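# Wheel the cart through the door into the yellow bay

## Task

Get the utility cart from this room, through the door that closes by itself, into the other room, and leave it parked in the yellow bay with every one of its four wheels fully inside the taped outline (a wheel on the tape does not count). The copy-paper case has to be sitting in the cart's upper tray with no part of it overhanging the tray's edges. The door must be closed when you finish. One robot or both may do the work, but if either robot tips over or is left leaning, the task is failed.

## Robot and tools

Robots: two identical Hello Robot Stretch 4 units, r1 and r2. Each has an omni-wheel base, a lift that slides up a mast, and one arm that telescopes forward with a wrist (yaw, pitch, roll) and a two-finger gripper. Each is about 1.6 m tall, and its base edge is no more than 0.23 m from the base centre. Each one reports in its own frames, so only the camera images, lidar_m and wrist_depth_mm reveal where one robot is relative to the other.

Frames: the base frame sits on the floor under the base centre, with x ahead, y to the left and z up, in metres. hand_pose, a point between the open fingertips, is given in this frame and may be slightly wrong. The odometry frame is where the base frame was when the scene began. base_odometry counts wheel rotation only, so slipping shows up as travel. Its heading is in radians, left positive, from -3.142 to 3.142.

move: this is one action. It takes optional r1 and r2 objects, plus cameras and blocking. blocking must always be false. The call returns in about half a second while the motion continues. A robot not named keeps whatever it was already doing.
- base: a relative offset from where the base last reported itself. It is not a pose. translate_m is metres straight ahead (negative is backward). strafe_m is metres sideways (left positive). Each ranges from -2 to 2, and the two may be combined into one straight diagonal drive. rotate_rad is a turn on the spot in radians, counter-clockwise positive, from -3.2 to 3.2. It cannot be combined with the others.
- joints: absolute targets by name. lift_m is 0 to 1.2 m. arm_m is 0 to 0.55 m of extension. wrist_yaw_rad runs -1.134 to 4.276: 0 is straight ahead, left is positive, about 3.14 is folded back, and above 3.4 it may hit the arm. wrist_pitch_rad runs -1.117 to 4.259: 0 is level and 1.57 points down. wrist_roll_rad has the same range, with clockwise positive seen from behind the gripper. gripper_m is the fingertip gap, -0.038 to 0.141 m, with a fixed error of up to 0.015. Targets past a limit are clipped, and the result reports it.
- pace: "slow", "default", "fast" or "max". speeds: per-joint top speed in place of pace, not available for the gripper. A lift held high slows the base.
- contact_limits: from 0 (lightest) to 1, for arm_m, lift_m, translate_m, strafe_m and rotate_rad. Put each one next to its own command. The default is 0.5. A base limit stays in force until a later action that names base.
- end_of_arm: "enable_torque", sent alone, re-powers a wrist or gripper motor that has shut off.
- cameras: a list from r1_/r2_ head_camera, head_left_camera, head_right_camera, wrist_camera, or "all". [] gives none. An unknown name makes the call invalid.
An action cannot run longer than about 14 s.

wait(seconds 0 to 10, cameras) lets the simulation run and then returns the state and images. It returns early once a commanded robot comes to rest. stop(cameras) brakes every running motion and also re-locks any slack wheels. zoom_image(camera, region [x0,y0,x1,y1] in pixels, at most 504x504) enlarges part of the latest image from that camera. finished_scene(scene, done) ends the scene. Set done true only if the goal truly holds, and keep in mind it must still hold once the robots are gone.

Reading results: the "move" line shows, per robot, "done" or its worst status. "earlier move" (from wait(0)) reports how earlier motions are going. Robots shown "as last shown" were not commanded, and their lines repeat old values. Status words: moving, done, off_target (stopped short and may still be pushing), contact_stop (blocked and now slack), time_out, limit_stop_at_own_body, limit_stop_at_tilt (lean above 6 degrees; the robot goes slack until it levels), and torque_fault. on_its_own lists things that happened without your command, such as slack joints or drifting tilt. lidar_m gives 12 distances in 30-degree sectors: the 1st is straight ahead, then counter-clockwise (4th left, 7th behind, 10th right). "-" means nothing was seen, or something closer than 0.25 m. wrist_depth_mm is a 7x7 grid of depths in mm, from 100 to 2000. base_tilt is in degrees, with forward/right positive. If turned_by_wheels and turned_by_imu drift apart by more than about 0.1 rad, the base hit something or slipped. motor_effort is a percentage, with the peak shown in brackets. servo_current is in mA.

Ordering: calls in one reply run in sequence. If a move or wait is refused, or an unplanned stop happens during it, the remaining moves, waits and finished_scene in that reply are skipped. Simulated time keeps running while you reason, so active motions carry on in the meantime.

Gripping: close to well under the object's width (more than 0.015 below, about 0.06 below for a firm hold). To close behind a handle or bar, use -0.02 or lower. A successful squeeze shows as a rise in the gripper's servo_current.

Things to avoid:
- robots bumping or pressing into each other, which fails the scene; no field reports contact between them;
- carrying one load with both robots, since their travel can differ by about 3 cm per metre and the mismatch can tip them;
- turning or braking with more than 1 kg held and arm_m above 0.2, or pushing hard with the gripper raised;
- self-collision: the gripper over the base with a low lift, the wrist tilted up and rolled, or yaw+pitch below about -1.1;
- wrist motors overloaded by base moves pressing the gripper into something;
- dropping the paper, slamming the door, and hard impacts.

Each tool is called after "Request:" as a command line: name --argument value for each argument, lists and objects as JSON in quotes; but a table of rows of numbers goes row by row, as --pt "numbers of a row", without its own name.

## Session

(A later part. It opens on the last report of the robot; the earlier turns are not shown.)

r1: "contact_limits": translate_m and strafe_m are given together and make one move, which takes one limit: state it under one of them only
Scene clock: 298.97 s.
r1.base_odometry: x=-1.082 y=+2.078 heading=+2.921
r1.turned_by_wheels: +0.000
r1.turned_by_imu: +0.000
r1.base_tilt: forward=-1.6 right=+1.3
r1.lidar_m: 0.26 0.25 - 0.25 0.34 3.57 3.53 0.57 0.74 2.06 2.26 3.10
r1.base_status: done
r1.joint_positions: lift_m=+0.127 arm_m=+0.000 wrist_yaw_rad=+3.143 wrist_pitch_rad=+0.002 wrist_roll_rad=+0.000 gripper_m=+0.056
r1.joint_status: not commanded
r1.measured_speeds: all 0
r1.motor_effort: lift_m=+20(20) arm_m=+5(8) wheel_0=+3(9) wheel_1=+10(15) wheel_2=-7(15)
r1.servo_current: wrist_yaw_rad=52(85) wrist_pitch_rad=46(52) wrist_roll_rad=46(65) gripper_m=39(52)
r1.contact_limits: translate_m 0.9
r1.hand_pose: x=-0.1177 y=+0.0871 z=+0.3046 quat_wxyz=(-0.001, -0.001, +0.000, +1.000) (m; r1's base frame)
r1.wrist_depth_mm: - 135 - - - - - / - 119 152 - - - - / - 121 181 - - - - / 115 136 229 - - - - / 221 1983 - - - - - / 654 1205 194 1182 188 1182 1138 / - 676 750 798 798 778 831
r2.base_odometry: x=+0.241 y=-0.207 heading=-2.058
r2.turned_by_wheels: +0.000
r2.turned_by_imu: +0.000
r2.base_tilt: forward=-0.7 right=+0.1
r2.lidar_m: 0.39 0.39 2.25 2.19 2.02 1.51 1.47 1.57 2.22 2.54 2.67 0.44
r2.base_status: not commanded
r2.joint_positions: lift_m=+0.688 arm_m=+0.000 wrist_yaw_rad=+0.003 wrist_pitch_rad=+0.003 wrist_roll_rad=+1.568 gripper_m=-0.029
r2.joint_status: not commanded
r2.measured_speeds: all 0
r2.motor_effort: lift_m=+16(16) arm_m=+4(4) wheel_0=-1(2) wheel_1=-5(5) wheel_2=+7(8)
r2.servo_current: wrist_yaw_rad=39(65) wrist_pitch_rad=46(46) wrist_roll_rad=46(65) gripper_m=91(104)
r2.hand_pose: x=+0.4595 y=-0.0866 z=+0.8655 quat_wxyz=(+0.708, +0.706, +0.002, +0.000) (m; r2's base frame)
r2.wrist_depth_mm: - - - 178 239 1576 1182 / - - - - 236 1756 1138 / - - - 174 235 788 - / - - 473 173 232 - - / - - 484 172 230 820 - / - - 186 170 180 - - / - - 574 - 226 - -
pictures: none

Request:
move --r1 '{"base":{"translate_m":0.16,"strafe_m":0.58},"pace":"slow","contact_limits":{"translate_m":0.9}}' --blocking false --cameras '[]'

Request:
wait --seconds 8 --cameras '["r2_head_camera","r1_head_left_camera","r1_head_right_camera"]'

Scene clock: 302.47 s.
move: r1 moving
r1.base_odometry: x=-1.089 y=+2.067 heading=+2.920
r1.turned_by_wheels: -0.001
r1.turned_by_imu: -0.001
r1.base_tilt: forward=-1.6 right=+1.3
r1.lidar_m: 0.29 0.25 - 0.25 0.33 3.58 3.49 0.58 0.74 2.08 2.27 3.11
r1.base_status: translate_m moving; strafe_m moving
r1.joint_positions: lift_m=+0.127 arm_m=+0.000 wrist_yaw_rad=+3.143 wrist_pitch_rad=+0.002 wrist_roll_rad=+0.000 gripper_m=+0.056
r1.joint_status: not commanded
r1.measured_speeds: translate_m=+0.014 strafe_m=+0.047 rotate_rad=+0.000 lift_m=+0.000 arm_m=+0.000 wrist_yaw_rad=+0.000 wrist_pitch_rad=+0.000 wrist_roll_rad=+0.000
r1.motor_effort: lift_m=+20(20) arm_m=+5(5) wheel_0=-12(14) wheel_1=+14(16) wheel_2=-6(9)
r1.servo_current: wrist_yaw_rad=39(72) wrist_pitch_rad=39(46) wrist_roll_rad=52(59) gripper_m=46(46)
r1.contact_limits: translate_m 0.9
r1.hand_pose: x=-0.1177 y=+0.0871 z=+0.3046 quat_wxyz=(-0.001, -0.001, +0.000, +1.000) (m; r1's base frame)
r1.wrist_depth_mm: - 135 - - - - - / - 119 152 - - - - / - 121 180 - - - - / 115 136 230 - - - - / 221 1921 - - - - - / 647 1078 195 1205 187 1138 1138 / 634 699 750 809 778 768 831
r2.base_odometry: x=+0.241 y=-0.207 heading=-2.058
r2.turned_by_wheels: +0.000
r2.turned_by_imu: +0.000
r2.base_tilt: forward=-0.7 right=+0.0
r2.lidar_m: 0.37 0.39 2.26 2.18 2.02 1.52 1.47 1.55 2.23 2.53 2.70 0.45
r2.base_status: not commanded
r2.joint_positions: lift_m=+0.688 arm_m=+0.000 wrist_yaw_rad=+0.003 wrist_pitch_rad=+0.003 wrist_roll_rad=+1.568 gripper_m=-0.029
r2.joint_status: not commanded
r2.measured_speeds: all 0
r2.motor_effort: lift_m=+16(16) arm_m=+5(5) wheel_0=-1(2) wheel_1=-5(5) wheel_2=+7(8)
r2.servo_current: wrist_yaw_rad=46(65) wrist_pitch_rad=39(46) wrist_roll_rad=39(52) gripper_m=98(104)
r2.hand_pose: x=+0.4595 y=-0.0866 z=+0.8655 quat_wxyz=(+0.708, +0.706, +0.002, +0.000) (m; r2's base frame)
r2.wrist_depth_mm: - - - 178 238 1576 1160 / - - - - 237 1708 1138 / - - - 174 234 788 - / - - 473 173 232 - - / - - 480 172 229 831 - / - - 186 170 180 - - / - - 574 - 227 - -
pictures: none
No camera images: "cameras" was empty.

Scene clock: 309.23 s.
earlier move: r1 done
r1.base_odometry: x=-1.365 y=+1.547 heading=+2.921
r1.turned_by_wheels: +0.001
r1.turned_by_imu: +0.004
r1.base_tilt: forward=-1.6 right=+1.3
r1.lidar_m: 2.58 0.35 0.25 - 0.25 0.25 0.53 3.78 1.11 2.69 2.87 2.68
r1.base_status: done
r1.joint_positions: lift_m=+0.127 arm_m=+0.000 wrist_yaw_rad=+3.143 wrist_pitch_rad=+0.002 wrist_roll_rad=+0.000 gripper_m=+0.056
r1.joint_status: not commanded
r1.measured_speeds: all 0
r1.motor_effort: lift_m=+20(20) arm_m=+5(5) wheel_0=-6(16) wheel_1=+9(16) wheel_2=-1(9)
r1.servo_current: wrist_yaw_rad=59(72) wrist_pitch_rad=46(52) wrist_roll_rad=59(72) gripper_m=39(52)
r1.contact_limits: translate_m 0.9
r1.hand_pose: x=-0.1177 y=+0.0871 z=+0.3046 quat_wxyz=(-0.001, -0.001, +0.000, +1.000) (m; r1's base frame)
r1.wrist_depth_mm: - 135 - - 343 228 170 / - 119 152 - 347 218 171 / - 121 180 - 351 231 172 / 115 136 229 - 349 220 173 / 221 1921 - - 351 221 173 / 1078 1182 194 1098 190 220 173 / 788 750 750 153 325 198 173
r2.base_odometry: x=+0.241 y=-0.207 heading=-2.058
r2.turned_by_wheels: +0.000
r2.turned_by_imu: +0.001
r2.base_tilt: forward=-0.6 right=+0.0
r2.lidar_m: 0.38 0.40 2.26 2.18 1.99 1.52 1.46 1.52 2.19 2.52 2.69 0.43
r2.base_status: not commanded
r2.joint_positions: lift_m=+0.688 arm_m=+0.000 wrist_yaw_rad=+0.003 wrist_pitch_rad=+0.003 wrist_roll_rad=+1.568 gripper_m=-0.029
r2.joint_status: not commanded
r2.measured_speeds: all 0
r2.motor_effort: lift_m=+16(16) arm_m=+4(5) wheel_0=-2(2) wheel_1=-5(5) wheel_2=+7(8)
r2.servo_current: wrist_yaw_rad=59(65) wrist_pitch_rad=39(46) wrist_roll_rad=52(65) gripper_m=98(104)
r2.hand_pose: x=+0.4595 y=-0.0866 z=+0.8655 quat_wxyz=(+0.708, +0.706, +0.002, +0.000) (m; r2's base frame)
r2.wrist_depth_mm: - - - 178 238 1576 1182 / - - - - 236 1708 1138 / - - - 175 234 778 - / - - 469 173 232 - - / - - 480 171 230 809 - / - - 186 169 180 - - / - - 574 - 226 - -
wait: 6.77 of 8 s (r1 has come to rest)
pictures: r1_head_left_camera, r1_head_right_camera, r2_head_camera
Images, in order (width x height): r1_head_left_camera 420x672, r1_head_right_camera 420x672, r2_head_camera 420x560.

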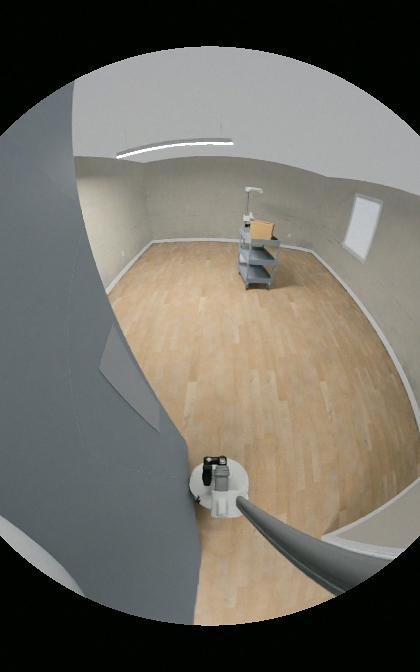

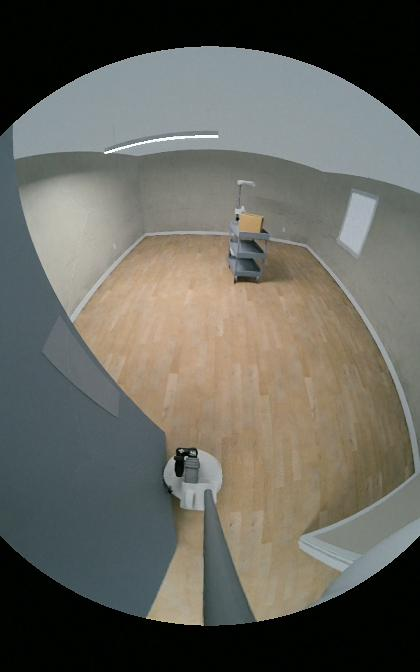

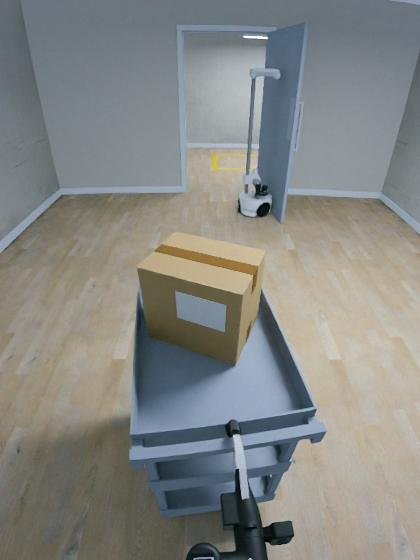

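Request:
move --r1 '{"base":{"translate_m":0.02,"strafe_m":0.2},"pace":"slow","contact_limits":{"translate_m":0.7}}' --blocking false --cameras '[]'

Request:
wait --seconds 5 --cameras '["r2_head_camera"]'

Scene clock: 313.93 s.
move: r1 moving
r1.base_odometry: x=-1.370 y=+1.535 heading=+2.921
r1.turned_by_wheels: +0.000
r1.turned_by_imu: +0.004
r1.base_tilt: forward=-1.6 right=+1.3
r1.lidar_m: 2.59 0.36 0.25 - 0.25 0.25 0.49 3.79 1.11 2.74 2.87 2.70
r1.base_status: translate_m moving; strafe_m moving
r1.joint_positions: lift_m=+0.127 arm_m=+0.000 wrist_yaw_rad=+3.143 wrist_pitch_rad=+0.002 wrist_roll_rad=+0.000 gripper_m=+0.056
r1.joint_status: not commanded
r1.measured_speeds: translate_m=+0.006 strafe_m=+0.052 rotate_rad=+0.000 lift_m=+0.000 arm_m=+0.000 wrist_yaw_rad=+0.000 wrist_pitch_rad=+0.000 wrist_roll_rad=+0.000
r1.motor_effort: lift_m=+20(20) arm_m=+5(5) wheel_0=-29(29) wheel_1=+31(32) wheel_2=+3(5)
r1.servo_current: wrist_yaw_rad=26(72) wrist_pitch_rad=46(46) wrist_roll_rad=46(65) gripper_m=46(46)
r1.contact_limits: translate_m 0.7
r1.hand_pose: x=-0.1177 y=+0.0871 z=+0.3046 quat_wxyz=(-0.001, -0.001, +0.000, +1.000) (m; r1's base frame)
r1.wrist_depth_mm: - 135 - - 342 227 169 / - 121 154 - 343 216 171 / - 125 176 - 343 218 171 / 116 136 217 - 343 219 172 / 223 1983 - - 347 219 172 / 1098 1205 194 1098 191 220 172 / 788 759 750 153 322 196 171
r2: as last shown
r2.turned_by_imu: +0.000
r2.base_tilt: forward=-0.7 right=+0.0
r2.lidar_m: 0.38 0.40 2.25 2.17 2.00 1.51 1.46 1.56 2.18 2.53 2.67 0.43
r2.motor_effort: lift_m=+16(16) arm_m=+4(4) wheel_0=-1(1) wheel_1=-4(5) wheel_2=+7(7)
r2.servo_current: wrist_yaw_rad=46(59) wrist_pitch_rad=39(46) wrist_roll_rad=39(59) gripper_m=98(104)
r2.wrist_depth_mm: - - - 178 238 1537 1229 / - - - - 236 1708 1118 / - - - 175 236 788 - / - - 473 173 232 - - / - - 477 171 230 842 - / - - 187 170 180 - - / - - 574 - 226 - -
pictures: none
No camera images: "cameras" was empty.

Scene clock: 315.07 s.
earlier move: r1 contact_stop
r1.base_odometry: x=-1.368 y=+1.546 heading=+2.923
r1.turned_by_wheels: +0.002
r1.turned_by_imu: +0.001
r1.base_tilt: forward=-1.6 right=+1.3
r1.lidar_m: 2.58 0.35 0.25 - 0.25 0.25 0.55 3.79 1.10 2.74 2.85 2.70
r1.base_status: translate_m contact_stop (by the wheels' count: +0.002 of +0.020); strafe_m contact_stop (by the wheels' count: +0.002 of +0.200)
r1.joint_positions: lift_m=+0.127 arm_m=+0.000 wrist_yaw_rad=+3.143 wrist_pitch_rad=+0.002 wrist_roll_rad=+0.000 gripper_m=+0.056
r1.joint_status: not commanded
r1.measured_speeds: all 0
r1.on_its_own: the wheels are slack since a contact_stop
r1.motor_effort: lift_m=+20(20) arm_m=+5(5) wheel_0=+0(29) wheel_1=+0(32) wheel_2=+0(5)
r1.servo_current: wrist_yaw_rad=39(72) wrist_pitch_rad=39(52) wrist_roll_rad=46(65) gripper_m=46(52)
r1.contact_limits: translate_m 0.7
r1.hand_pose: x=-0.1177 y=+0.0871 z=+0.3046 quat_wxyz=(-0.001, -0.001, +0.000, +1.000) (m; r1's base frame)
r1.wrist_depth_mm: - 135 - - 347 228 169 / - 121 156 - 349 218 170 / - 125 179 - 351 231 171 / 117 136 220 - 357 220 172 / 224 1983 - - 355 220 171 / 1098 1229 195 1098 190 220 172 / 788 750 759 153 327 188 171
r2.base_odometry: x=+0.241 y=-0.207 heading=-2.058
r2.turned_by_wheels: +0.000
r2.turned_by_imu: +0.000
r2.base_tilt: forward=-0.7 right=+0.1
r2.lidar_m: 0.38 0.40 2.24 2.17 1.98 1.50 1.46 1.56 2.21 2.51 2.69 0.42
r2.base_status: not commanded
r2.joint_positions: lift_m=+0.688 arm_m=+0.000 wrist_yaw_rad=+0.003 wrist_pitch_rad=+0.003 wrist_roll_rad=+1.568 gripper_m=-0.029
r2.joint_status: not commanded
r2.measured_speeds: all 0
r2.motor_effort: lift_m=+16(16) arm_m=+4(5) wheel_0=-1(2) wheel_1=-5(5) wheel_2=+7(8)
r2.servo_current: wrist_yaw_rad=59(59) wrist_pitch_rad=39(52) wrist_roll_rad=46(59) gripper_m=98(104)
r2.hand_pose: x=+0.4595 y=-0.0866 z=+0.8655 quat_wxyz=(+0.708, +0.706, +0.002, +0.000) (m; r2's base frame)
r2.wrist_depth_mm: - - - 178 238 1576 1182 / - - - - 236 1756 1138 / - - - 175 235 778 - / - - 473 174 233 - - / - - 484 171 229 820 - / - - 186 170 180 - - / - - 574 - 226 - -
wait: 1.13 of 5 s (r1 has come to rest)
pictures: r2_head_camera
Images, in order (width x height): r2_head_camera 420x560.

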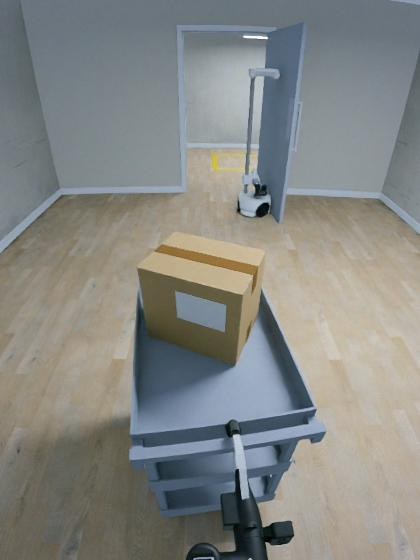

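Request:
zoom_image --camera "r2_head_camera" --region '[160, 0, 320, 240]'

Request:
move --r1 '{"base":{"strafe_m":0.01},"pace":"slow"}' --blocking false --cameras '["r2_head_left_camera","r2_head_right_camera","r2_wrist_camera"]'

Scaled by 2.100 from the camera's 420x560 image, which has a finer 1200x1600 frame.

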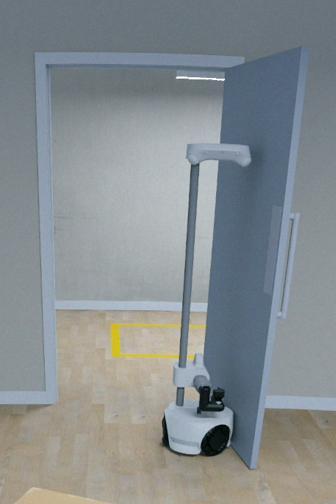

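Scene clock: 329.67 s.
move: r1 moving
r1.base_odometry: x=-1.370 y=+1.538 heading=+2.924
r1.turned_by_wheels: +0.000
r1.turned_by_imu: +0.000
r1.base_tilt: forward=-1.6 right=+1.3
r1.lidar_m: 2.56 0.35 0.25 - 0.25 0.25 0.50 3.77 1.11 2.75 2.85 2.71
r1.base_status: strafe_m moving
r1.joint_positions: lift_m=+0.127 arm_m=+0.000 wrist_yaw_rad=+3.143 wrist_pitch_rad=+0.002 wrist_roll_rad=+0.000 gripper_m=+0.056
r1.joint_status: not commanded
r1.measured_speeds: translate_m=+0.000 strafe_m=+0.011 rotate_rad=+0.002 lift_m=+0.000 arm_m=+0.000 wrist_yaw_rad=+0.000 wrist_pitch_rad=+0.000 wrist_roll_rad=+0.000
r1.motor_effort: lift_m=+20(20) arm_m=+5(5) wheel_0=-9(10) wheel_1=+9(15) wheel_2=+0(1)
r1.servo_current: wrist_yaw_rad=65(72) wrist_pitch_rad=39(46) wrist_roll_rad=59(59) gripper_m=46(46)
r1.hand_pose: x=-0.1177 y=+0.0871 z=+0.3046 quat_wxyz=(-0.001, -0.001, +0.000, +1.000) (m; r1's base frame)
r1.wrist_depth_mm: - 135 - - 345 226 169 / - 121 155 - 343 216 170 / - 125 177 - 347 217 171 / 117 136 219 - 347 218 172 / 224 1921 - - 347 219 171 / 1078 1182 193 1098 190 219 171 / 778 741 750 153 324 196 171
r2: as last shown
r2.lidar_m: 0.38 0.40 2.24 2.17 2.01 1.51 1.45 1.55 2.20 2.53 2.69 0.43
r2.motor_effort: lift_m=+16(16) arm_m=+4(4) wheel_0=-1(2) wheel_1=-5(5) wheel_2=+7(8)
r2.servo_current: wrist_yaw_rad=46(52) wrist_pitch_rad=39(46) wrist_roll_rad=52(59) gripper_m=104(104)
r2.wrist_depth_mm: - - - 178 241 1576 1182 / - - - - 237 1708 1160 / - - - 175 236 778 - / - - 473 173 232 - - / - - 480 171 230 831 - / - - 186 169 180 - - / - - 574 - 226 - -
pictures: r2_head_left_camera, r2_head_right_camera, r2_wrist_camera
Images, in order (width x height): r2_head_left_camera 420x672, r2_head_right_camera 420x672, r2_wrist_camera 616x392.

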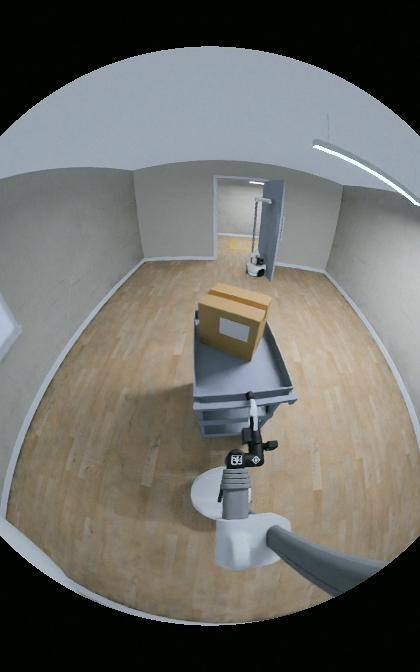

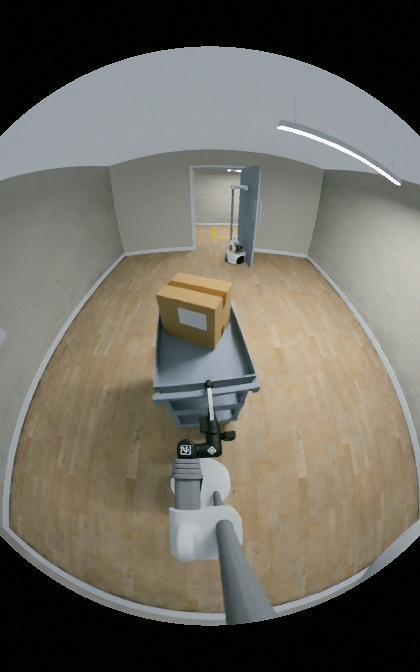

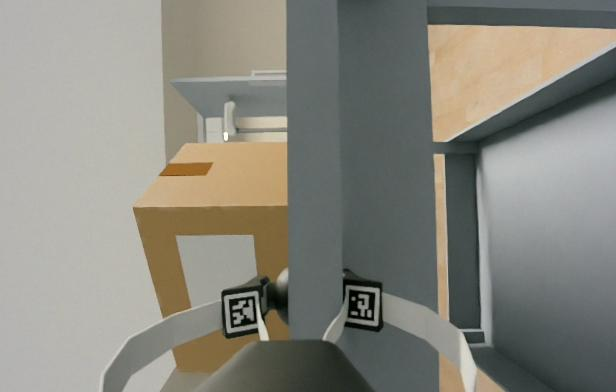

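Request:
move --r2 '{"base":{"strafe_m":0.06},"pace":"slow"}' --blocking false --cameras '[]'

Request:
wait --seconds 3 --cameras '[]'

Request:
move --r2 '{"base":{"translate_m":0.6},"pace":"slow"}' --blocking false --cameras '[]'

Request:
wait --seconds 10 --cameras '["r2_head_camera","r1_head_right_camera"]'

Scene clock: 357.53 s.
earlier move: r1 done
move: r2 moving
r1.base_odometry: x=-1.370 y=+1.537 heading=+2.924
r1.turned_by_wheels: +0.000
r1.turned_by_imu: +0.000
r1.base_tilt: forward=-1.6 right=+1.3
r1.lidar_m: 2.58 0.32 0.25 - 0.25 0.25 0.48 3.79 1.10 2.77 2.85 2.70
r1.base_status: done
r1.joint_positions: lift_m=+0.127 arm_m=+0.000 wrist_yaw_rad=+3.143 wrist_pitch_rad=+0.002 wrist_roll_rad=+0.000 gripper_m=+0.056
r1.joint_status: not commanded
r1.measured_speeds: all 0
r1.motor_effort: lift_m=+20(20) arm_m=+5(5) wheel_0=-8(8) wheel_1=+10(10) wheel_2=+1(1)
r1.servo_current: wrist_yaw_rad=39(59) wrist_pitch_rad=39(46) wrist_roll_rad=59(59) gripper_m=39(46)
r1.hand_pose: x=-0.1177 y=+0.0871 z=+0.3046 quat_wxyz=(-0.001, -0.001, +0.000, +1.000) (m; r1's base frame)
r1.wrist_depth_mm: - 135 - - 343 226 169 / - 121 155 - 342 216 170 / - 125 178 - 345 217 171 / 117 136 220 - 349 219 172 / 224 1921 - - 345 219 172 / 1078 1205 194 1098 191 219 172 / 798 759 759 153 322 196 171
r2.base_odometry: x=+0.254 y=-0.214 heading=-2.058
r2.turned_by_wheels: +0.000
r2.turned_by_imu: +0.000
r2.base_tilt: forward=-0.7 right=+0.1
r2.lidar_m: 0.35 0.39 2.22 2.18 2.01 1.50 1.47 1.56 2.21 2.55 2.71 0.43
r2.base_status: strafe_m moving
r2.joint_positions: lift_m=+0.688 arm_m=+0.000 wrist_yaw_rad=+0.001 wrist_pitch_rad=+0.003 wrist_roll_rad=+1.568 gripper_m=-0.029
r2.joint_status: not commanded
r2.measured_speeds: translate_m=+0.000 strafe_m=+0.056 rotate_rad=+0.001 lift_m=+0.000 arm_m=+0.000 wrist_yaw_rad=-0.028 wrist_pitch_rad=+0.000 wrist_roll_rad=+0.000
r2.motor_effort: lift_m=+16(16) arm_m=+4(5) wheel_0=-9(9) wheel_1=+8(9) wheel_2=+0(4)
r2.servo_current: wrist_yaw_rad=46(52) wrist_pitch_rad=46(46) wrist_roll_rad=52(59) gripper_m=98(104)
r2.hand_pose: x=+0.4594 y=-0.0870 z=+0.8655 quat_wxyz=(+0.708, +0.706, +0.001, -0.001) (m; r2's base frame)
r2.wrist_depth_mm: - - - 180 242 1576 1138 / - - - 178 239 1756 1138 / - - - 175 236 768 - / - - 484 174 233 - - / - - 477 172 231 809 - / - - 186 169 182 - - / - - 564 - 225 - -
pictures: none
No camera images: "cameras" was empty.

Scene clock: 358.77 s.
earlier move: r2 done
r1.base_odometry: x=-1.370 y=+1.537 heading=+2.924
r1.turned_by_wheels: +0.000
r1.turned_by_imu: +0.000
r1.base_tilt: forward=-1.6 right=+1.3
r1.lidar_m: 2.59 0.33 0.25 - 0.25 0.25 0.49 3.81 1.10 2.74 2.86 2.69
r1.base_status: done
r1.joint_positions: lift_m=+0.127 arm_m=+0.000 wrist_yaw_rad=+3.143 wrist_pitch_rad=+0.002 wrist_roll_rad=+0.000 gripper_m=+0.056
r1.joint_status: not commanded
r1.measured_speeds: all 0
r1.motor_effort: lift_m=+20(20) arm_m=+5(5) wheel_0=-7(8) wheel_1=+10(10) wheel_2=+1(1)
r1.servo_current: wrist_yaw_rad=39(72) wrist_pitch_rad=39(52) wrist_roll_rad=59(72) gripper_m=46(46)
r1.hand_pose: x=-0.1177 y=+0.0871 z=+0.3046 quat_wxyz=(-0.001, -0.001, +0.000, +1.000) (m; r1's base frame)
r1.wrist_depth_mm: - 135 - - 342 226 169 / - 121 155 - 343 217 170 / - 125 178 - 347 217 171 / 117 136 220 - 347 219 172 / 224 1921 - - 349 220 172 / 1078 1229 194 1078 191 219 171 / 798 750 759 154 322 197 171
r2.base_odometry: x=+0.294 y=-0.235 heading=-2.058
r2.turned_by_wheels: +0.000
r2.turned_by_imu: +0.000
r2.base_tilt: forward=-0.7 right=+0.1
r2.lidar_m: 0.38 0.39 2.18 2.12 1.97 1.51 1.45 1.55 2.22 2.60 2.72 0.42
r2.base_status: done
r2.joint_positions: lift_m=+0.688 arm_m=+0.000 wrist_yaw_rad=-0.003 wrist_pitch_rad=+0.003 wrist_roll_rad=+1.568 gripper_m=-0.029
r2.joint_status: not commanded
r2.measured_speeds: all 0
r2.motor_effort: lift_m=+16(16) arm_m=+4(5) wheel_0=-6(14) wheel_1=+4(9) wheel_2=+0(4)
r2.servo_current: wrist_yaw_rad=39(59) wrist_pitch_rad=46(46) wrist_roll_rad=46(59) gripper_m=98(104)
r2.hand_pose: x=+0.4590 y=-0.0883 z=+0.8655 quat_wxyz=(+0.708, +0.706, +0.000, -0.002) (m; r2's base frame)
r2.wrist_depth_mm: - - - 170 230 1618 1160 / - - - - 229 1618 554 / - - 609 169 229 798 - / - - 466 169 229 831 - / - - 496 169 228 831 - / - - 185 168 180 - - / - - 603 - 227 - -
wait: 1.23 of 3 s (r2 has come to rest)
pictures: none
No camera images: "cameras" was empty.

Scene clock: 359.27 s.
move: r2 moving
r1: as last shown
r1.lidar_m: 2.60 0.35 0.25 - 0.25 0.25 0.50 3.77 1.11 2.73 2.84 2.71
r1.motor_effort: lift_m=+20(20) arm_m=+5(5) wheel_0=-7(8) wheel_1=+9(10) wheel_2=+1(1)
r1.servo_current: wrist_yaw_rad=46(59) wrist_pitch_rad=46(46) wrist_roll_rad=59(59) gripper_m=39(46)
r1.wrist_depth_mm: - 135 - - 342 226 169 / - 121 155 - 343 216 170 / - 125 178 - 345 218 170 / 117 136 220 - 345 219 171 / 224 1983 - - 349 219 172 / 1078 1182 193 1118 191 220 172 / 788 750 759 153 324 196 171
r2.base_odometry: x=+0.288 y=-0.246 heading=-2.058
r2.turned_by_wheels: +0.000
r2.turned_by_imu: +0.000
r2.base_tilt: forward=-0.7 right=+0.1
r2.lidar_m: 0.39 0.39 2.18 2.12 1.99 1.54 1.45 1.57 2.20 2.60 2.76 0.41
r2.base_status: translate_m moving
r2.joint_positions: lift_m=+0.688 arm_m=+0.000 wrist_yaw_rad=-0.003 wrist_pitch_rad=+0.003 wrist_roll_rad=+1.568 gripper_m=-0.029
r2.joint_status: not commanded
r2.measured_speeds: translate_m=+0.048 strafe_m=+0.000 rotate_rad=-0.001 lift_m=+0.000 arm_m=+0.000 wrist_yaw_rad=+0.000 wrist_pitch_rad=+0.000 wrist_roll_rad=+0.000
r2.motor_effort: lift_m=+16(16) arm_m=+4(4) wheel_0=+6(7) wheel_1=+6(7) wheel_2=-12(15)
r2.servo_current: wrist_yaw_rad=59(59) wrist_pitch_rad=39(46) wrist_roll_rad=46(59) gripper_m=91(98)
r2.hand_pose: x=+0.4590 y=-0.0883 z=+0.8655 quat_wxyz=(+0.708, +0.706, +0.000, -0.002) (m; r2's base frame)
r2.wrist_depth_mm: - - - 168 228 1618 1182 / - - - - 227 1618 609 / - - 585 167 228 809 - / - - 462 168 227 820 - / - - 492 168 228 820 - / - - 186 167 180 - - / - - 603 - 226 - -
pictures: none
No camera images: "cameras" was empty.

Scene clock: 366.07 s.
earlier move: r2 done
r1.base_odometry: x=-1.370 y=+1.537 heading=+2.924
r1.turned_by_wheels: +0.000
r1.turned_by_imu: +0.000
r1.base_tilt: forward=-1.6 right=+1.2
r1.lidar_m: 2.04 0.36 0.25 - 0.25 0.25 0.53 3.79 1.12 2.75 2.87 2.05
r1.base_status: not commanded
r1.joint_positions: lift_m=+0.127 arm_m=+0.000 wrist_yaw_rad=+3.143 wrist_pitch_rad=+0.002 wrist_roll_rad=+0.000 gripper_m=+0.056
r1.joint_status: not commanded
r1.measured_speeds: all 0
r1.motor_effort: lift_m=+20(20) arm_m=+5(5) wheel_0=-7(8) wheel_1=+10(10) wheel_2=+1(1)
r1.servo_current: wrist_yaw_rad=59(72) wrist_pitch_rad=39(52) wrist_roll_rad=39(72) gripper_m=46(52)
r1.hand_pose: x=-0.1177 y=+0.0871 z=+0.3046 quat_wxyz=(-0.001, -0.001, +0.000, +1.000) (m; r1's base frame)
r1.wrist_depth_mm: - 135 - - 342 228 170 / - 121 155 - 345 216 170 / - 125 178 - 347 216 171 / 117 136 220 - 345 220 171 / 223 1921 - - 349 219 172 / 1078 1205 193 1098 191 220 172 / 788 759 759 153 320 196 171
r2.base_odometry: x=+0.013 y=-0.765 heading=-2.057
r2.turned_by_wheels: +0.001
r2.turned_by_imu: +0.003
r2.base_tilt: forward=-0.7 right=+0.0
r2.lidar_m: 0.36 0.39 2.16 2.08 2.24 2.12 2.06 2.19 2.69 2.63 2.80 0.44
r2.base_status: done
r2.joint_positions: lift_m=+0.688 arm_m=+0.000 wrist_yaw_rad=+0.000 wrist_pitch_rad=+0.003 wrist_roll_rad=+1.568 gripper_m=-0.029
r2.joint_status: not commanded
r2.measured_speeds: all 0
r2.motor_effort: lift_m=+16(16) arm_m=+4(5) wheel_0=+7(12) wheel_1=+5(8) wheel_2=-5(15)
r2.servo_current: wrist_yaw_rad=52(65) wrist_pitch_rad=39(46) wrist_roll_rad=46(59) gripper_m=91(104)
r2.hand_pose: x=+0.4593 y=-0.0873 z=+0.8655 quat_wxyz=(+0.708, +0.706, +0.001, -0.001) (m; r2's base frame)
r2.wrist_depth_mm: - - - 174 235 1499 1138 / - - - - 233 1618 585 / - - 634 172 231 788 - / - - 455 171 229 820 - / - - 484 170 229 820 - / - - 187 168 180 - - / - - 585 - 226 - -
wait: 6.80 of 10 s (r2 has come to rest)
pictures: r1_head_right_camera, r2_head_camera
Images, in order (width x height): r1_head_right_camera 420x672, r2_head_camera 420x560.

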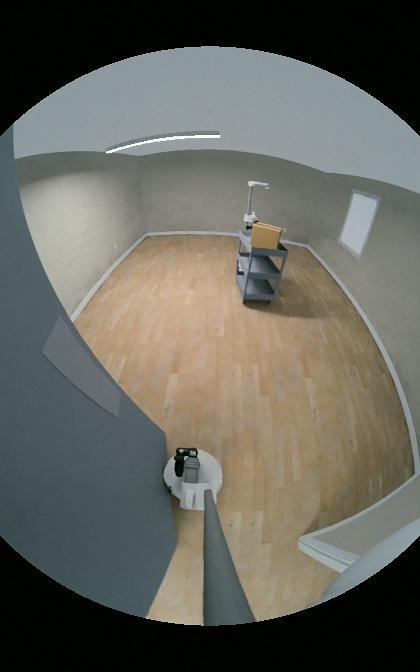

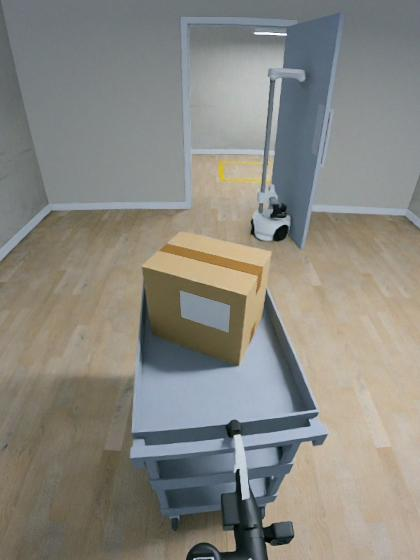

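Request:
move --r2 '{"base":{"rotate_rad":-0.05},"pace":"slow"}' --blocking false --cameras '[]'

Request:
wait --seconds 2 --cameras '[]'

Request:
move --r2 '{"base":{"translate_m":0.5},"pace":"slow"}' --blocking false --cameras '[]'

Request:
wait --seconds 8 --cameras '["r2_head_camera","r1_head_right_camera","r2_head_left_camera"]'

Scene clock: 379.13 s.
move: r2 moving
r1: as last shown
r1.base_tilt: forward=-1.6 right=+1.3
r1.lidar_m: 1.99 0.35 0.25 - 0.25 0.25 0.50 3.80 1.10 2.75 2.87 2.06
r1.motor_effort: lift_m=+20(20) arm_m=+5(5) wheel_0=-7(8) wheel_1=+9(10) wheel_2=+1(1)
r1.servo_current: wrist_yaw_rad=46(59) wrist_pitch_rad=46(52) wrist_roll_rad=52(72) gripper_m=46(46)
r1.wrist_depth_mm: - 135 - - 342 226 169 / - 121 155 - 343 216 170 / - 125 177 - 345 219 171 / 117 136 220 - 349 218 172 / 224 1921 - - 347 220 171 / 1098 1182 193 1098 191 218 171 / 788 750 750 153 322 196 171
r2.base_odometry: x=+0.013 y=-0.765 heading=-2.106
r2.turned_by_wheels: -0.049
r2.turned_by_imu: -0.047
r2.base_tilt: forward=-0.7 right=+0.1
r2.lidar_m: 0.36 0.37 2.19 2.06 2.21 2.15 2.04 2.15 2.73 2.63 2.75 0.43
r2.base_status: rotate_rad moving
r2.joint_positions: lift_m=+0.688 arm_m=+0.000 wrist_yaw_rad=+0.003 wrist_pitch_rad=+0.003 wrist_roll_rad=+1.568 gripper_m=-0.029
r2.joint_status: not commanded
r2.measured_speeds: translate_m=+0.000 strafe_m=+0.000 rotate_rad=+0.000 lift_m=+0.000 arm_m=+0.000 wrist_yaw_rad=-0.020 wrist_pitch_rad=+0.000 wrist_roll_rad=+0.000
r2.motor_effort: lift_m=+16(16) arm_m=+4(4) wheel_0=+6(10) wheel_1=+5(9) wheel_2=+6(10)
r2.servo_current: wrist_yaw_rad=59(59) wrist_pitch_rad=46(46) wrist_roll_rad=39(59) gripper_m=85(98)
r2.hand_pose: x=+0.4595 y=-0.0865 z=+0.8655 quat_wxyz=(+0.708, +0.706, +0.002, +0.000) (m; r2's base frame)
r2.wrist_depth_mm: - - - 187 250 271 1078 / - - - 183 245 1756 1182 / - - - 180 238 809 - / - - 517 177 236 - - / - - 469 173 231 820 - / - - 189 168 180 - - / - - 544 - 221 - -
pictures: none
No camera images: "cameras" was empty.

Scene clock: 379.43 s.
earlier move: r2 done
r1.base_odometry: x=-1.370 y=+1.537 heading=+2.924
r1.turned_by_wheels: +0.000
r1.turned_by_imu: +0.000
r1.base_tilt: forward=-1.6 right=+1.3
r1.lidar_m: 2.03 0.35 0.25 - 0.25 0.25 0.48 3.80 1.12 2.74 2.85 2.06
r1.base_status: not commanded
r1.joint_positions: lift_m=+0.127 arm_m=+0.000 wrist_yaw_rad=+3.143 wrist_pitch_rad=+0.002 wrist_roll_rad=+0.000 gripper_m=+0.056
r1.joint_status: not commanded
r1.measured_speeds: all 0
r1.motor_effort: lift_m=+20(20) arm_m=+5(5) wheel_0=-7(8) wheel_1=+9(10) wheel_2=+1(1)
r1.servo_current: wrist_yaw_rad=52(59) wrist_pitch_rad=39(52) wrist_roll_rad=46(72) gripper_m=46(46)
r1.hand_pose: x=-0.1177 y=+0.0871 z=+0.3046 quat_wxyz=(-0.001, -0.001, +0.000, +1.000) (m; r1's base frame)
r1.wrist_depth_mm: - 135 - - 342 227 169 / - 121 155 - 342 216 170 / - 125 178 - 347 218 171 / 117 136 219 - 349 220 172 / 224 1921 - - 347 219 172 / 1078 1205 193 1078 191 219 171 / 798 759 750 153 320 196 171
r2.base_odometry: x=+0.013 y=-0.765 heading=-2.106
r2.turned_by_wheels: +0.000
r2.turned_by_imu: +0.000
r2.base_tilt: forward=-0.7 right=+0.1
r2.lidar_m: 0.33 0.38 2.20 2.07 2.18 2.16 2.04 2.17 2.74 2.64 2.73 0.43
r2.base_status: done
r2.joint_positions: lift_m=+0.688 arm_m=+0.000 wrist_yaw_rad=+0.003 wrist_pitch_rad=+0.003 wrist_roll_rad=+1.568 gripper_m=-0.029
r2.joint_status: not commanded
r2.measured_speeds: all 0
r2.motor_effort: lift_m=+16(16) arm_m=+4(4) wheel_0=+4(10) wheel_1=+5(9) wheel_2=+5(10)
r2.servo_current: wrist_yaw_rad=52(59) wrist_pitch_rad=39(46) wrist_roll_rad=39(59) gripper_m=91(98)
r2.hand_pose: x=+0.4595 y=-0.0865 z=+0.8655 quat_wxyz=(+0.708, +0.706, +0.002, +0.000) (m; r2's base frame)
r2.wrist_depth_mm: - - - 186 251 271 1078 / - - - 183 243 1708 1182 / - - - 179 239 820 - / - - 512 176 235 - - / - - 473 173 230 820 - / - - 188 168 181 - - / - - 544 - 222 - -
wait: 0.30 of 2 s (r2 has come to rest)
pictures: none
No camera images: "cameras" was empty.

Scene clock: 379.93 s.
move: r2 moving
r1: as last shown
r1.base_tilt: forward=-1.6 right=+1.2
r1.lidar_m: 1.99 0.32 0.25 - 0.25 0.25 0.52 3.79 1.11 2.75 2.88 2.02
r1.motor_effort: lift_m=+20(20) arm_m=+5(5) wheel_0=-7(8) wheel_1=+10(10) wheel_2=+0(1)
r1.servo_current: wrist_yaw_rad=59(59) wrist_pitch_rad=46(52) wrist_roll_rad=46(65) gripper_m=39(46)
r1.wrist_depth_mm: - 135 - - 340 226 169 / - 121 156 - 345 217 170 / - 125 178 - 343 218 171 / 117 136 220 - 347 219 172 / 224 1983 - - 349 219 171 / 1078 1205 194 1078 191 219 171 / 798 759 759 153 322 196 171
r2.base_odometry: x=+0.007 y=-0.776 heading=-2.106
r2.turned_by_wheels: +0.000
r2.turned_by_imu: +0.000
r2.base_tilt: forward=-0.7 right=+0.1
r2.lidar_m: 0.36 0.37 2.19 2.09 2.19 2.16 2.07 2.17 2.73 2.62 2.74 0.42
r2.base_status: translate_m moving
r2.joint_positions: lift_m=+0.688 arm_m=+0.000 wrist_yaw_rad=+0.002 wrist_pitch_rad=+0.003 wrist_roll_rad=+1.568 gripper_m=-0.029
r2.joint_status: not commanded
r2.measured_speeds: translate_m=+0.048 strafe_m=+0.000 rotate_rad=-0.004 lift_m=+0.000 arm_m=+0.000 wrist_yaw_rad=-0.013 wrist_pitch_rad=+0.000 wrist_roll_rad=+0.000
r2.motor_effort: lift_m=+16(16) arm_m=+4(4) wheel_0=+6(10) wheel_1=+7(8) wheel_2=-10(10)
r2.servo_current: wrist_yaw_rad=46(59) wrist_pitch_rad=33(46) wrist_roll_rad=59(65) gripper_m=91(98)
r2.hand_pose: x=+0.4594 y=-0.0870 z=+0.8655 quat_wxyz=(+0.708, +0.706, +0.002, +0.000) (m; r2's base frame)
r2.wrist_depth_mm: - - - 190 253 271 283 / - - - 186 247 1708 1205 / - - - 181 240 1537 - / - - 535 177 236 798 - / - - 469 173 230 831 - / - - 187 168 181 - - / - - 535 - 221 - -
pictures: none
No camera images: "cameras" was empty.

Scene clock: 385.73 s.
earlier move: r2 done
r1.base_odometry: x=-1.370 y=+1.537 heading=+2.924
r1.turned_by_wheels: +0.000
r1.turned_by_imu: +0.000
r1.base_tilt: forward=-1.6 right=+1.3
r1.lidar_m: 1.86 0.34 0.25 - 0.25 0.25 0.49 3.78 1.12 2.74 2.85 1.54
r1.base_status: not commanded
r1.joint_positions: lift_m=+0.127 arm_m=+0.000 wrist_yaw_rad=+3.143 wrist_pitch_rad=+0.002 wrist_roll_rad=+0.000 gripper_m=+0.056
r1.joint_status: not commanded
r1.measured_speeds: all 0
r1.motor_effort: lift_m=+20(20) arm_m=+5(5) wheel_0=-7(8) wheel_1=+10(10) wheel_2=+1(1)
r1.servo_current: wrist_yaw_rad=52(72) wrist_pitch_rad=46(52) wrist_roll_rad=65(78) gripper_m=39(52)
r1.hand_pose: x=-0.1177 y=+0.0871 z=+0.3046 quat_wxyz=(-0.001, -0.001, +0.000, +1.000) (m; r1's base frame)
r1.wrist_depth_mm: - 135 - - 340 226 169 / - 121 156 - 342 216 170 / - 125 178 - 345 218 171 / 117 137 220 - 349 219 171 / 224 1983 - - 347 219 172 / 1042 1205 194 1078 191 219 172 / 798 750 741 153 322 196 172
r2.base_odometry: x=-0.242 y=-1.195 heading=-2.106
r2.turned_by_wheels: +0.000
r2.turned_by_imu: +0.000
r2.base_tilt: forward=-0.7 right=+0.1
r2.lidar_m: 0.33 0.33 2.22 2.07 2.18 2.68 2.56 2.68 2.74 2.62 2.74 0.45
r2.base_status: done
r2.joint_positions: lift_m=+0.688 arm_m=+0.000 wrist_yaw_rad=-0.001 wrist_pitch_rad=+0.003 wrist_roll_rad=+1.568 gripper_m=-0.029
r2.joint_status: not commanded
r2.measured_speeds: all 0
r2.motor_effort: lift_m=+16(16) arm_m=+4(4) wheel_0=+4(10) wheel_1=+5(8) wheel_2=-7(15)
r2.servo_current: wrist_yaw_rad=59(59) wrist_pitch_rad=39(52) wrist_roll_rad=46(65) gripper_m=98(104)
r2.hand_pose: x=+0.4592 y=-0.0877 z=+0.8655 quat_wxyz=(+0.708, +0.706, +0.001, -0.001) (m; r2's base frame)
r2.wrist_depth_mm: - - - 229 297 1397 1078 / - - - 213 285 1499 1138 / - - - 199 263 1756 517 / - - - 186 247 798 - / - - 496 179 234 798 - / - - 186 168 181 - - / - - 477 - 215 - -
wait: 5.80 of 8 s (r2 has come to rest)
pictures: r1_head_right_camera, r2_head_camera, r2_head_left_camera
Images, in order (width x height): r1_head_right_camera 420x672, r2_head_camera 420x560, r2_head_left_camera 420x672.

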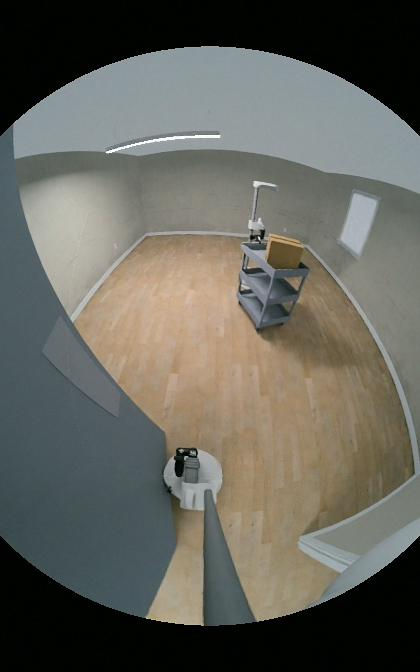

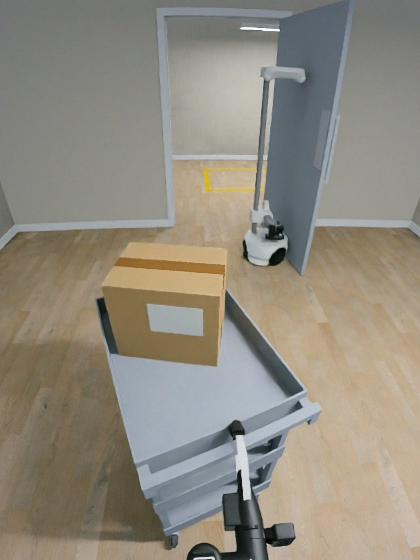

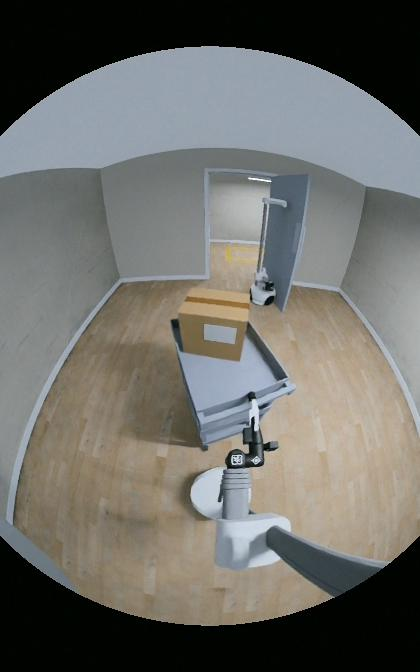

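Request:
move --r2 '{"base":{"strafe_m":0.14},"pace":"slow"}' --blocking false --cameras '[]'

Request:
wait --seconds 4 --cameras '["r2_head_camera"]'

Scene clock: 391.63 s.
move: r2 moving
r1: as last shown
r1.lidar_m: 1.84 0.38 0.25 - 0.25 0.25 0.49 3.78 1.11 2.76 2.85 1.58
r1.motor_effort: lift_m=+20(20) arm_m=+5(5) wheel_0=-8(8) wheel_1=+10(10) wheel_2=+1(1)
r1.servo_current: wrist_yaw_rad=72(72) wrist_pitch_rad=39(46) wrist_roll_rad=33(59) gripper_m=46(46)
r1.wrist_depth_mm: - 135 - - 342 226 170 / - 121 155 - 342 216 170 / - 125 177 - 343 219 171 / 117 137 220 - 347 219 172 / 224 1921 - - 349 220 172 / 1098 1205 194 1078 191 219 171 / 798 750 750 153 322 197 171
r2.base_odometry: x=-0.230 y=-1.202 heading=-2.106
r2.turned_by_wheels: +0.000
r2.turned_by_imu: +0.000
r2.base_tilt: forward=-0.7 right=+0.1
r2.lidar_m: 0.32 0.32 2.19 2.07 2.17 2.68 2.57 2.69 2.74 2.63 2.76 0.45
r2.base_status: strafe_m moving
r2.joint_positions: lift_m=+0.688 arm_m=+0.000 wrist_yaw_rad=-0.002 wrist_pitch_rad=+0.003 wrist_roll_rad=+1.568 gripper_m=-0.029
r2.joint_status: not commanded
r2.measured_speeds: translate_m=+0.000 strafe_m=+0.056 rotate_rad=+0.003 lift_m=+0.000 arm_m=+0.000 wrist_yaw_rad=-0.001 wrist_pitch_rad=+0.000 wrist_roll_rad=+0.000
r2.motor_effort: lift_m=+16(16) arm_m=+4(5) wheel_0=-10(12) wheel_1=+6(9) wheel_2=+0(6)
r2.servo_current: wrist_yaw_rad=39(52) wrist_pitch_rad=46(46) wrist_roll_rad=46(52) gripper_m=98(98)
r2.hand_pose: x=+0.4591 y=-0.0879 z=+0.8655 quat_wxyz=(+0.708, +0.706, +0.000, -0.002) (m; r2's base frame)
r2.wrist_depth_mm: - - - 227 296 1397 1078 / - - - 212 278 1499 1138 / - - - 197 260 1756 544 / - - - 186 247 788 - / - - 484 178 234 788 - / - - 186 167 180 - - / - - 477 - 213 - -
pictures: none
No camera images: "cameras" was empty.

Scene clock: 393.67 s.
earlier move: r2 done
r1.base_odometry: x=-1.370 y=+1.537 heading=+2.924
r1.turned_by_wheels: +0.000
r1.turned_by_imu: +0.000
r1.base_tilt: forward=-1.6 right=+1.2
r1.lidar_m: 2.04 0.33 0.25 - 0.25 0.25 0.51 3.79 1.09 2.74 2.85 1.59
r1.base_status: not commanded
r1.joint_positions: lift_m=+0.127 arm_m=+0.000 wrist_yaw_rad=+3.143 wrist_pitch_rad=+0.002 wrist_roll_rad=+0.000 gripper_m=+0.056
r1.joint_status: not commanded
r1.measured_speeds: all 0
r1.motor_effort: lift_m=+20(20) arm_m=+5(5) wheel_0=-8(8) wheel_1=+9(10) wheel_2=+1(1)
r1.servo_current: wrist_yaw_rad=46(72) wrist_pitch_rad=46(46) wrist_roll_rad=39(65) gripper_m=39(46)
r1.hand_pose: x=-0.1177 y=+0.0871 z=+0.3046 quat_wxyz=(-0.001, -0.001, +0.000, +1.000) (m; r1's base frame)
r1.wrist_depth_mm: - 135 - - 342 226 170 / - 121 155 - 343 216 170 / - 125 178 - 347 217 171 / 117 136 220 - 347 218 171 / 224 1983 - - 349 218 172 / 1078 1182 193 1098 190 219 172 / 788 759 759 153 324 196 172
r2.base_odometry: x=-0.122 y=-1.266 heading=-2.106
r2.turned_by_wheels: +0.000
r2.turned_by_imu: +0.000
r2.base_tilt: forward=-0.7 right=+0.0
r2.lidar_m: 0.37 0.36 2.05 1.96 2.03 2.69 2.56 2.67 2.86 2.76 2.91 0.43
r2.base_status: done
r2.joint_positions: lift_m=+0.688 arm_m=+0.000 wrist_yaw_rad=-0.003 wrist_pitch_rad=+0.003 wrist_roll_rad=+1.568 gripper_m=-0.029
r2.joint_status: not commanded
r2.measured_speeds: all 0
r2.motor_effort: lift_m=+16(16) arm_m=+4(5) wheel_0=-6(13) wheel_1=+4(9) wheel_2=+0(6)
r2.servo_current: wrist_yaw_rad=52(59) wrist_pitch_rad=46(52) wrist_roll_rad=39(65) gripper_m=91(98)
r2.hand_pose: x=+0.4590 y=-0.0882 z=+0.8655 quat_wxyz=(+0.708, +0.706, +0.000, -0.002) (m; r2's base frame)
r2.wrist_depth_mm: - - - 187 251 281 1060 / - - - 183 245 1756 1182 / - - - 180 240 798 - / - - 508 176 235 - - / - - 473 173 229 809 - / - - 186 168 180 - - / - - 544 - 221 - -
wait: 2.03 of 4 s (r2 has come to rest)
pictures: r2_head_camera
Images, in order (width x height): r2_head_camera 420x560.

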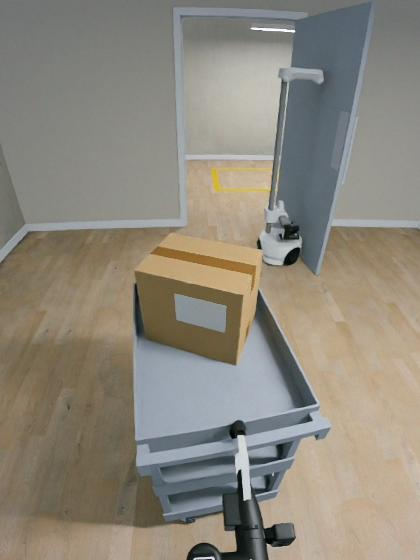

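Request:
move --r2 '{"base":{"strafe_m":0.09},"pace":"slow"}' --blocking false --cameras '[]'

Request:
wait --seconds 4 --cameras '[]'

Request:
move --r2 '{"base":{"translate_m":0.25},"pace":"slow"}' --blocking false --cameras '[]'

Request:
wait --seconds 5 --cameras '["r2_head_camera"]'

Scene clock: 402.07 s.
move: r2 moving
r1: as last shown
r1.lidar_m: 2.05 0.34 0.25 - 0.25 0.25 0.49 3.80 1.10 2.74 2.87 1.57
r1.motor_effort: lift_m=+20(20) arm_m=+5(5) wheel_0=-7(8) wheel_1=+9(10) wheel_2=+1(1)
r1.servo_current: wrist_yaw_rad=39(59) wrist_pitch_rad=46(46) wrist_roll_rad=59(59) gripper_m=39(46)
r1.wrist_depth_mm: - 135 - - 342 227 169 / - 121 155 - 342 216 170 / - 125 178 - 343 219 171 / 117 136 220 - 347 220 171 / 224 1983 - - 347 219 172 / 1060 1205 193 1098 191 219 172 / 798 759 750 153 320 196 171
r2.base_odometry: x=-0.109 y=-1.274 heading=-2.107
r2.turned_by_wheels: +0.000
r2.turned_by_imu: +0.000
r2.base_tilt: forward=-0.6 right=+0.1
r2.lidar_m: 0.37 0.40 2.03 1.95 2.01 2.65 2.54 2.68 2.89 2.80 2.91 0.43
r2.base_status: strafe_m moving
r2.joint_positions: lift_m=+0.688 arm_m=+0.000 wrist_yaw_rad=-0.003 wrist_pitch_rad=+0.003 wrist_roll_rad=+1.568 gripper_m=-0.029
r2.joint_status: not commanded
r2.measured_speeds: translate_m=+0.000 strafe_m=+0.055 rotate_rad=+0.001 lift_m=+0.000 arm_m=+0.000 wrist_yaw_rad=+0.000 wrist_pitch_rad=+0.000 wrist_roll_rad=+0.000
r2.motor_effort: lift_m=+16(16) arm_m=+4(4) wheel_0=-7(13) wheel_1=+8(8) wheel_2=-1(1)
r2.servo_current: wrist_yaw_rad=39(59) wrist_pitch_rad=39(46) wrist_roll_rad=46(59) gripper_m=98(98)
r2.hand_pose: x=+0.4590 y=-0.0882 z=+0.8655 quat_wxyz=(+0.708, +0.706, +0.000, -0.002) (m; r2's base frame)
r2.wrist_depth_mm: - - - 185 248 1576 1138 / - - - 182 243 1708 1182 / - - - 178 238 798 - / - - 500 175 234 - - / - - 480 172 229 820 - / - - 187 168 180 - - / - - 549 - 222 - -
pictures: none
No camera images: "cameras" was empty.

Scene clock: 403.60 s.
earlier move: r2 done
r1.base_odometry: x=-1.370 y=+1.537 heading=+2.924
r1.turned_by_wheels: +0.000
r1.turned_by_imu: +0.000
r1.base_tilt: forward=-1.5 right=+1.3
r1.lidar_m: 5.11 0.36 0.25 - 0.25 0.25 0.50 3.80 1.12 2.74 2.87 1.57
r1.base_status: not commanded
r1.joint_positions: lift_m=+0.127 arm_m=+0.000 wrist_yaw_rad=+3.143 wrist_pitch_rad=+0.002 wrist_roll_rad=+0.000 gripper_m=+0.056
r1.joint_status: not commanded
r1.measured_speeds: all 0
r1.motor_effort: lift_m=+20(20) arm_m=+5(5) wheel_0=-7(8) wheel_1=+10(10) wheel_2=+1(1)
r1.servo_current: wrist_yaw_rad=20(72) wrist_pitch_rad=39(46) wrist_roll_rad=52(65) gripper_m=39(46)
r1.hand_pose: x=-0.1177 y=+0.0871 z=+0.3046 quat_wxyz=(-0.001, -0.001, +0.000, +1.000) (m; r1's base frame)
r1.wrist_depth_mm: - 135 - - 342 225 169 / - 121 155 - 345 216 170 / - 125 178 - 343 218 170 / 117 136 220 - 347 218 171 / 223 1921 - - 347 219 172 / 1078 1182 194 1078 191 219 171 / 798 759 750 153 322 196 172
r2.base_odometry: x=-0.045 y=-1.312 heading=-2.107
r2.turned_by_wheels: +0.000
r2.turned_by_imu: +0.000
r2.base_tilt: forward=-0.7 right=+0.0
r2.lidar_m: 0.39 0.39 1.96 1.88 1.95 2.66 2.55 2.67 2.93 2.86 2.99 0.43
r2.base_status: done
r2.joint_positions: lift_m=+0.688 arm_m=+0.000 wrist_yaw_rad=-0.003 wrist_pitch_rad=+0.003 wrist_roll_rad=+1.568 gripper_m=-0.029
r2.joint_status: not commanded
r2.measured_speeds: all 0
r2.motor_effort: lift_m=+16(16) arm_m=+4(4) wheel_0=-7(13) wheel_1=+4(8) wheel_2=+0(2)
r2.servo_current: wrist_yaw_rad=52(59) wrist_pitch_rad=39(46) wrist_roll_rad=46(59) gripper_m=91(98)
r2.hand_pose: x=+0.4590 y=-0.0882 z=+0.8655 quat_wxyz=(+0.708, +0.706, +0.000, -0.002) (m; r2's base frame)
r2.wrist_depth_mm: - - - 168 226 1576 1205 / - - - - 228 1661 - / - - 564 168 228 798 - / - - 462 168 228 820 - / - - 500 168 228 820 - / - - 186 168 181 - - / - - - - 229 1661 -
wait: 1.53 of 4 s (r2 has come to rest)
pictures: none
No camera images: "cameras" was empty.

Scene clock: 404.10 s.
move: r2 moving
r1: as last shown
r1.base_tilt: forward=-1.6 right=+1.3
r1.lidar_m: 5.11 0.35 0.25 - 0.25 0.25 0.52 3.81 1.11 2.75 2.83 1.62
r1.motor_effort: lift_m=+20(20) arm_m=+5(5) wheel_0=-7(8) wheel_1=+9(10) wheel_2=+1(1)
r1.servo_current: wrist_yaw_rad=52(72) wrist_pitch_rad=39(46) wrist_roll_rad=52(65) gripper_m=46(46)
r1.wrist_depth_mm: - 135 - - 343 225 169 / - 121 156 - 343 216 171 / - 125 178 - 345 219 171 / 117 136 220 - 347 220 171 / 224 1983 - - 347 219 172 / 1060 1205 194 1098 191 220 171 / 788 759 750 153 320 196 171
r2.base_odometry: x=-0.051 y=-1.323 heading=-2.107
r2.turned_by_wheels: +0.000
r2.turned_by_imu: +0.000
r2.base_tilt: forward=-0.7 right=+0.1
r2.lidar_m: 0.38 0.36 1.96 1.88 1.95 2.66 2.56 2.68 2.96 2.85 2.97 0.40
r2.base_status: translate_m moving
r2.joint_positions: lift_m=+0.688 arm_m=+0.000 wrist_yaw_rad=-0.003 wrist_pitch_rad=+0.003 wrist_roll_rad=+1.568 gripper_m=-0.029
r2.joint_status: not commanded
r2.measured_speeds: translate_m=+0.049 strafe_m=+0.000 rotate_rad=+0.000 lift_m=+0.000 arm_m=+0.000 wrist_yaw_rad=+0.000 wrist_pitch_rad=+0.000 wrist_roll_rad=+0.000
r2.motor_effort: lift_m=+16(16) arm_m=+4(4) wheel_0=+3(8) wheel_1=+6(7) wheel_2=-13(13)
r2.servo_current: wrist_yaw_rad=59(59) wrist_pitch_rad=39(46) wrist_roll_rad=46(59) gripper_m=91(98)
r2.hand_pose: x=+0.4590 y=-0.0882 z=+0.8655 quat_wxyz=(+0.708, +0.706, +0.000, -0.002) (m; r2's base frame)
r2.wrist_depth_mm: - - - 167 227 1618 1205 / - - - - 228 1618 535 / - - 580 168 228 798 - / - - 459 168 227 820 - / - - 496 167 227 831 - / - - 186 168 180 - - / - - - - 228 1661 -
pictures: none
No camera images: "cameras" was empty.

Scene clock: 407.40 s.
earlier move: r2 done
r1.base_odometry: x=-1.370 y=+1.537 heading=+2.924
r1.turned_by_wheels: +0.000
r1.turned_by_imu: +0.000
r1.base_tilt: forward=-1.6 right=+1.3
r1.lidar_m: 5.12 0.35 0.25 - 0.25 0.25 0.50 3.78 1.11 2.73 2.88 1.40
r1.base_status: not commanded
r1.joint_positions: lift_m=+0.127 arm_m=+0.000 wrist_yaw_rad=+3.143 wrist_pitch_rad=+0.002 wrist_roll_rad=+0.000 gripper_m=+0.056
r1.joint_status: not commanded
r1.measured_speeds: all 0
r1.motor_effort: lift_m=+20(20) arm_m=+5(5) wheel_0=-7(8) wheel_1=+10(10) wheel_2=+1(1)
r1.servo_current: wrist_yaw_rad=39(72) wrist_pitch_rad=46(52) wrist_roll_rad=52(72) gripper_m=46(46)
r1.hand_pose: x=-0.1177 y=+0.0871 z=+0.3046 quat_wxyz=(-0.001, -0.001, +0.000, +1.000) (m; r1's base frame)
r1.wrist_depth_mm: - 135 - - 342 228 169 / - 121 155 - 345 216 170 / - 125 178 - 347 217 171 / 117 136 220 - 347 218 172 / 224 1983 - - 347 219 172 / 1060 1229 194 1078 191 219 172 / 798 759 750 153 324 196 171
r2.base_odometry: x=-0.172 y=-1.527 heading=-2.106
r2.turned_by_wheels: +0.001
r2.turned_by_imu: +0.002
r2.base_tilt: forward=-0.7 right=+0.1
r2.lidar_m: 0.39 0.39 1.98 1.88 1.91 2.72 2.80 2.93 2.97 2.86 2.99 0.42
r2.base_status: done
r2.joint_positions: lift_m=+0.688 arm_m=+0.000 wrist_yaw_rad=+0.000 wrist_pitch_rad=+0.003 wrist_roll_rad=+1.568 gripper_m=-0.029
r2.joint_status: not commanded
r2.measured_speeds: all 0
r2.motor_effort: lift_m=+16(16) arm_m=+4(5) wheel_0=+6(12) wheel_1=+4(8) wheel_2=-4(13)
r2.servo_current: wrist_yaw_rad=52(65) wrist_pitch_rad=39(52) wrist_roll_rad=39(59) gripper_m=98(104)
r2.hand_pose: x=+0.4593 y=-0.0874 z=+0.8655 quat_wxyz=(+0.708, +0.706, +0.001, -0.001) (m; r2's base frame)
r2.wrist_depth_mm: - - - 179 242 1618 1138 / - - - 178 237 1808 1138 / - - - 175 236 768 - / - - 477 174 232 831 - / - - 480 171 229 820 - / - - 187 169 180 - - / - - 574 - 224 - -
wait: 3.30 of 5 s (r2 has come to rest)
pictures: r2_head_camera
Images, in order (width x height): r2_head_camera 420x560.

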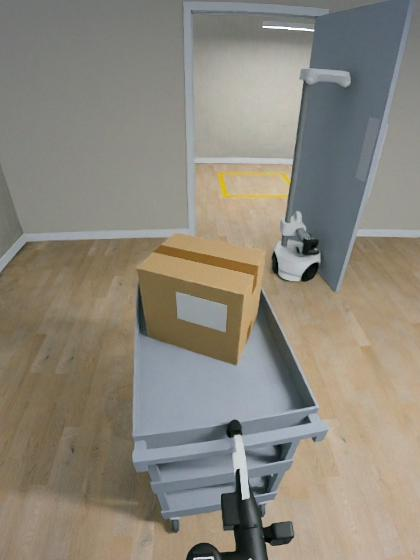

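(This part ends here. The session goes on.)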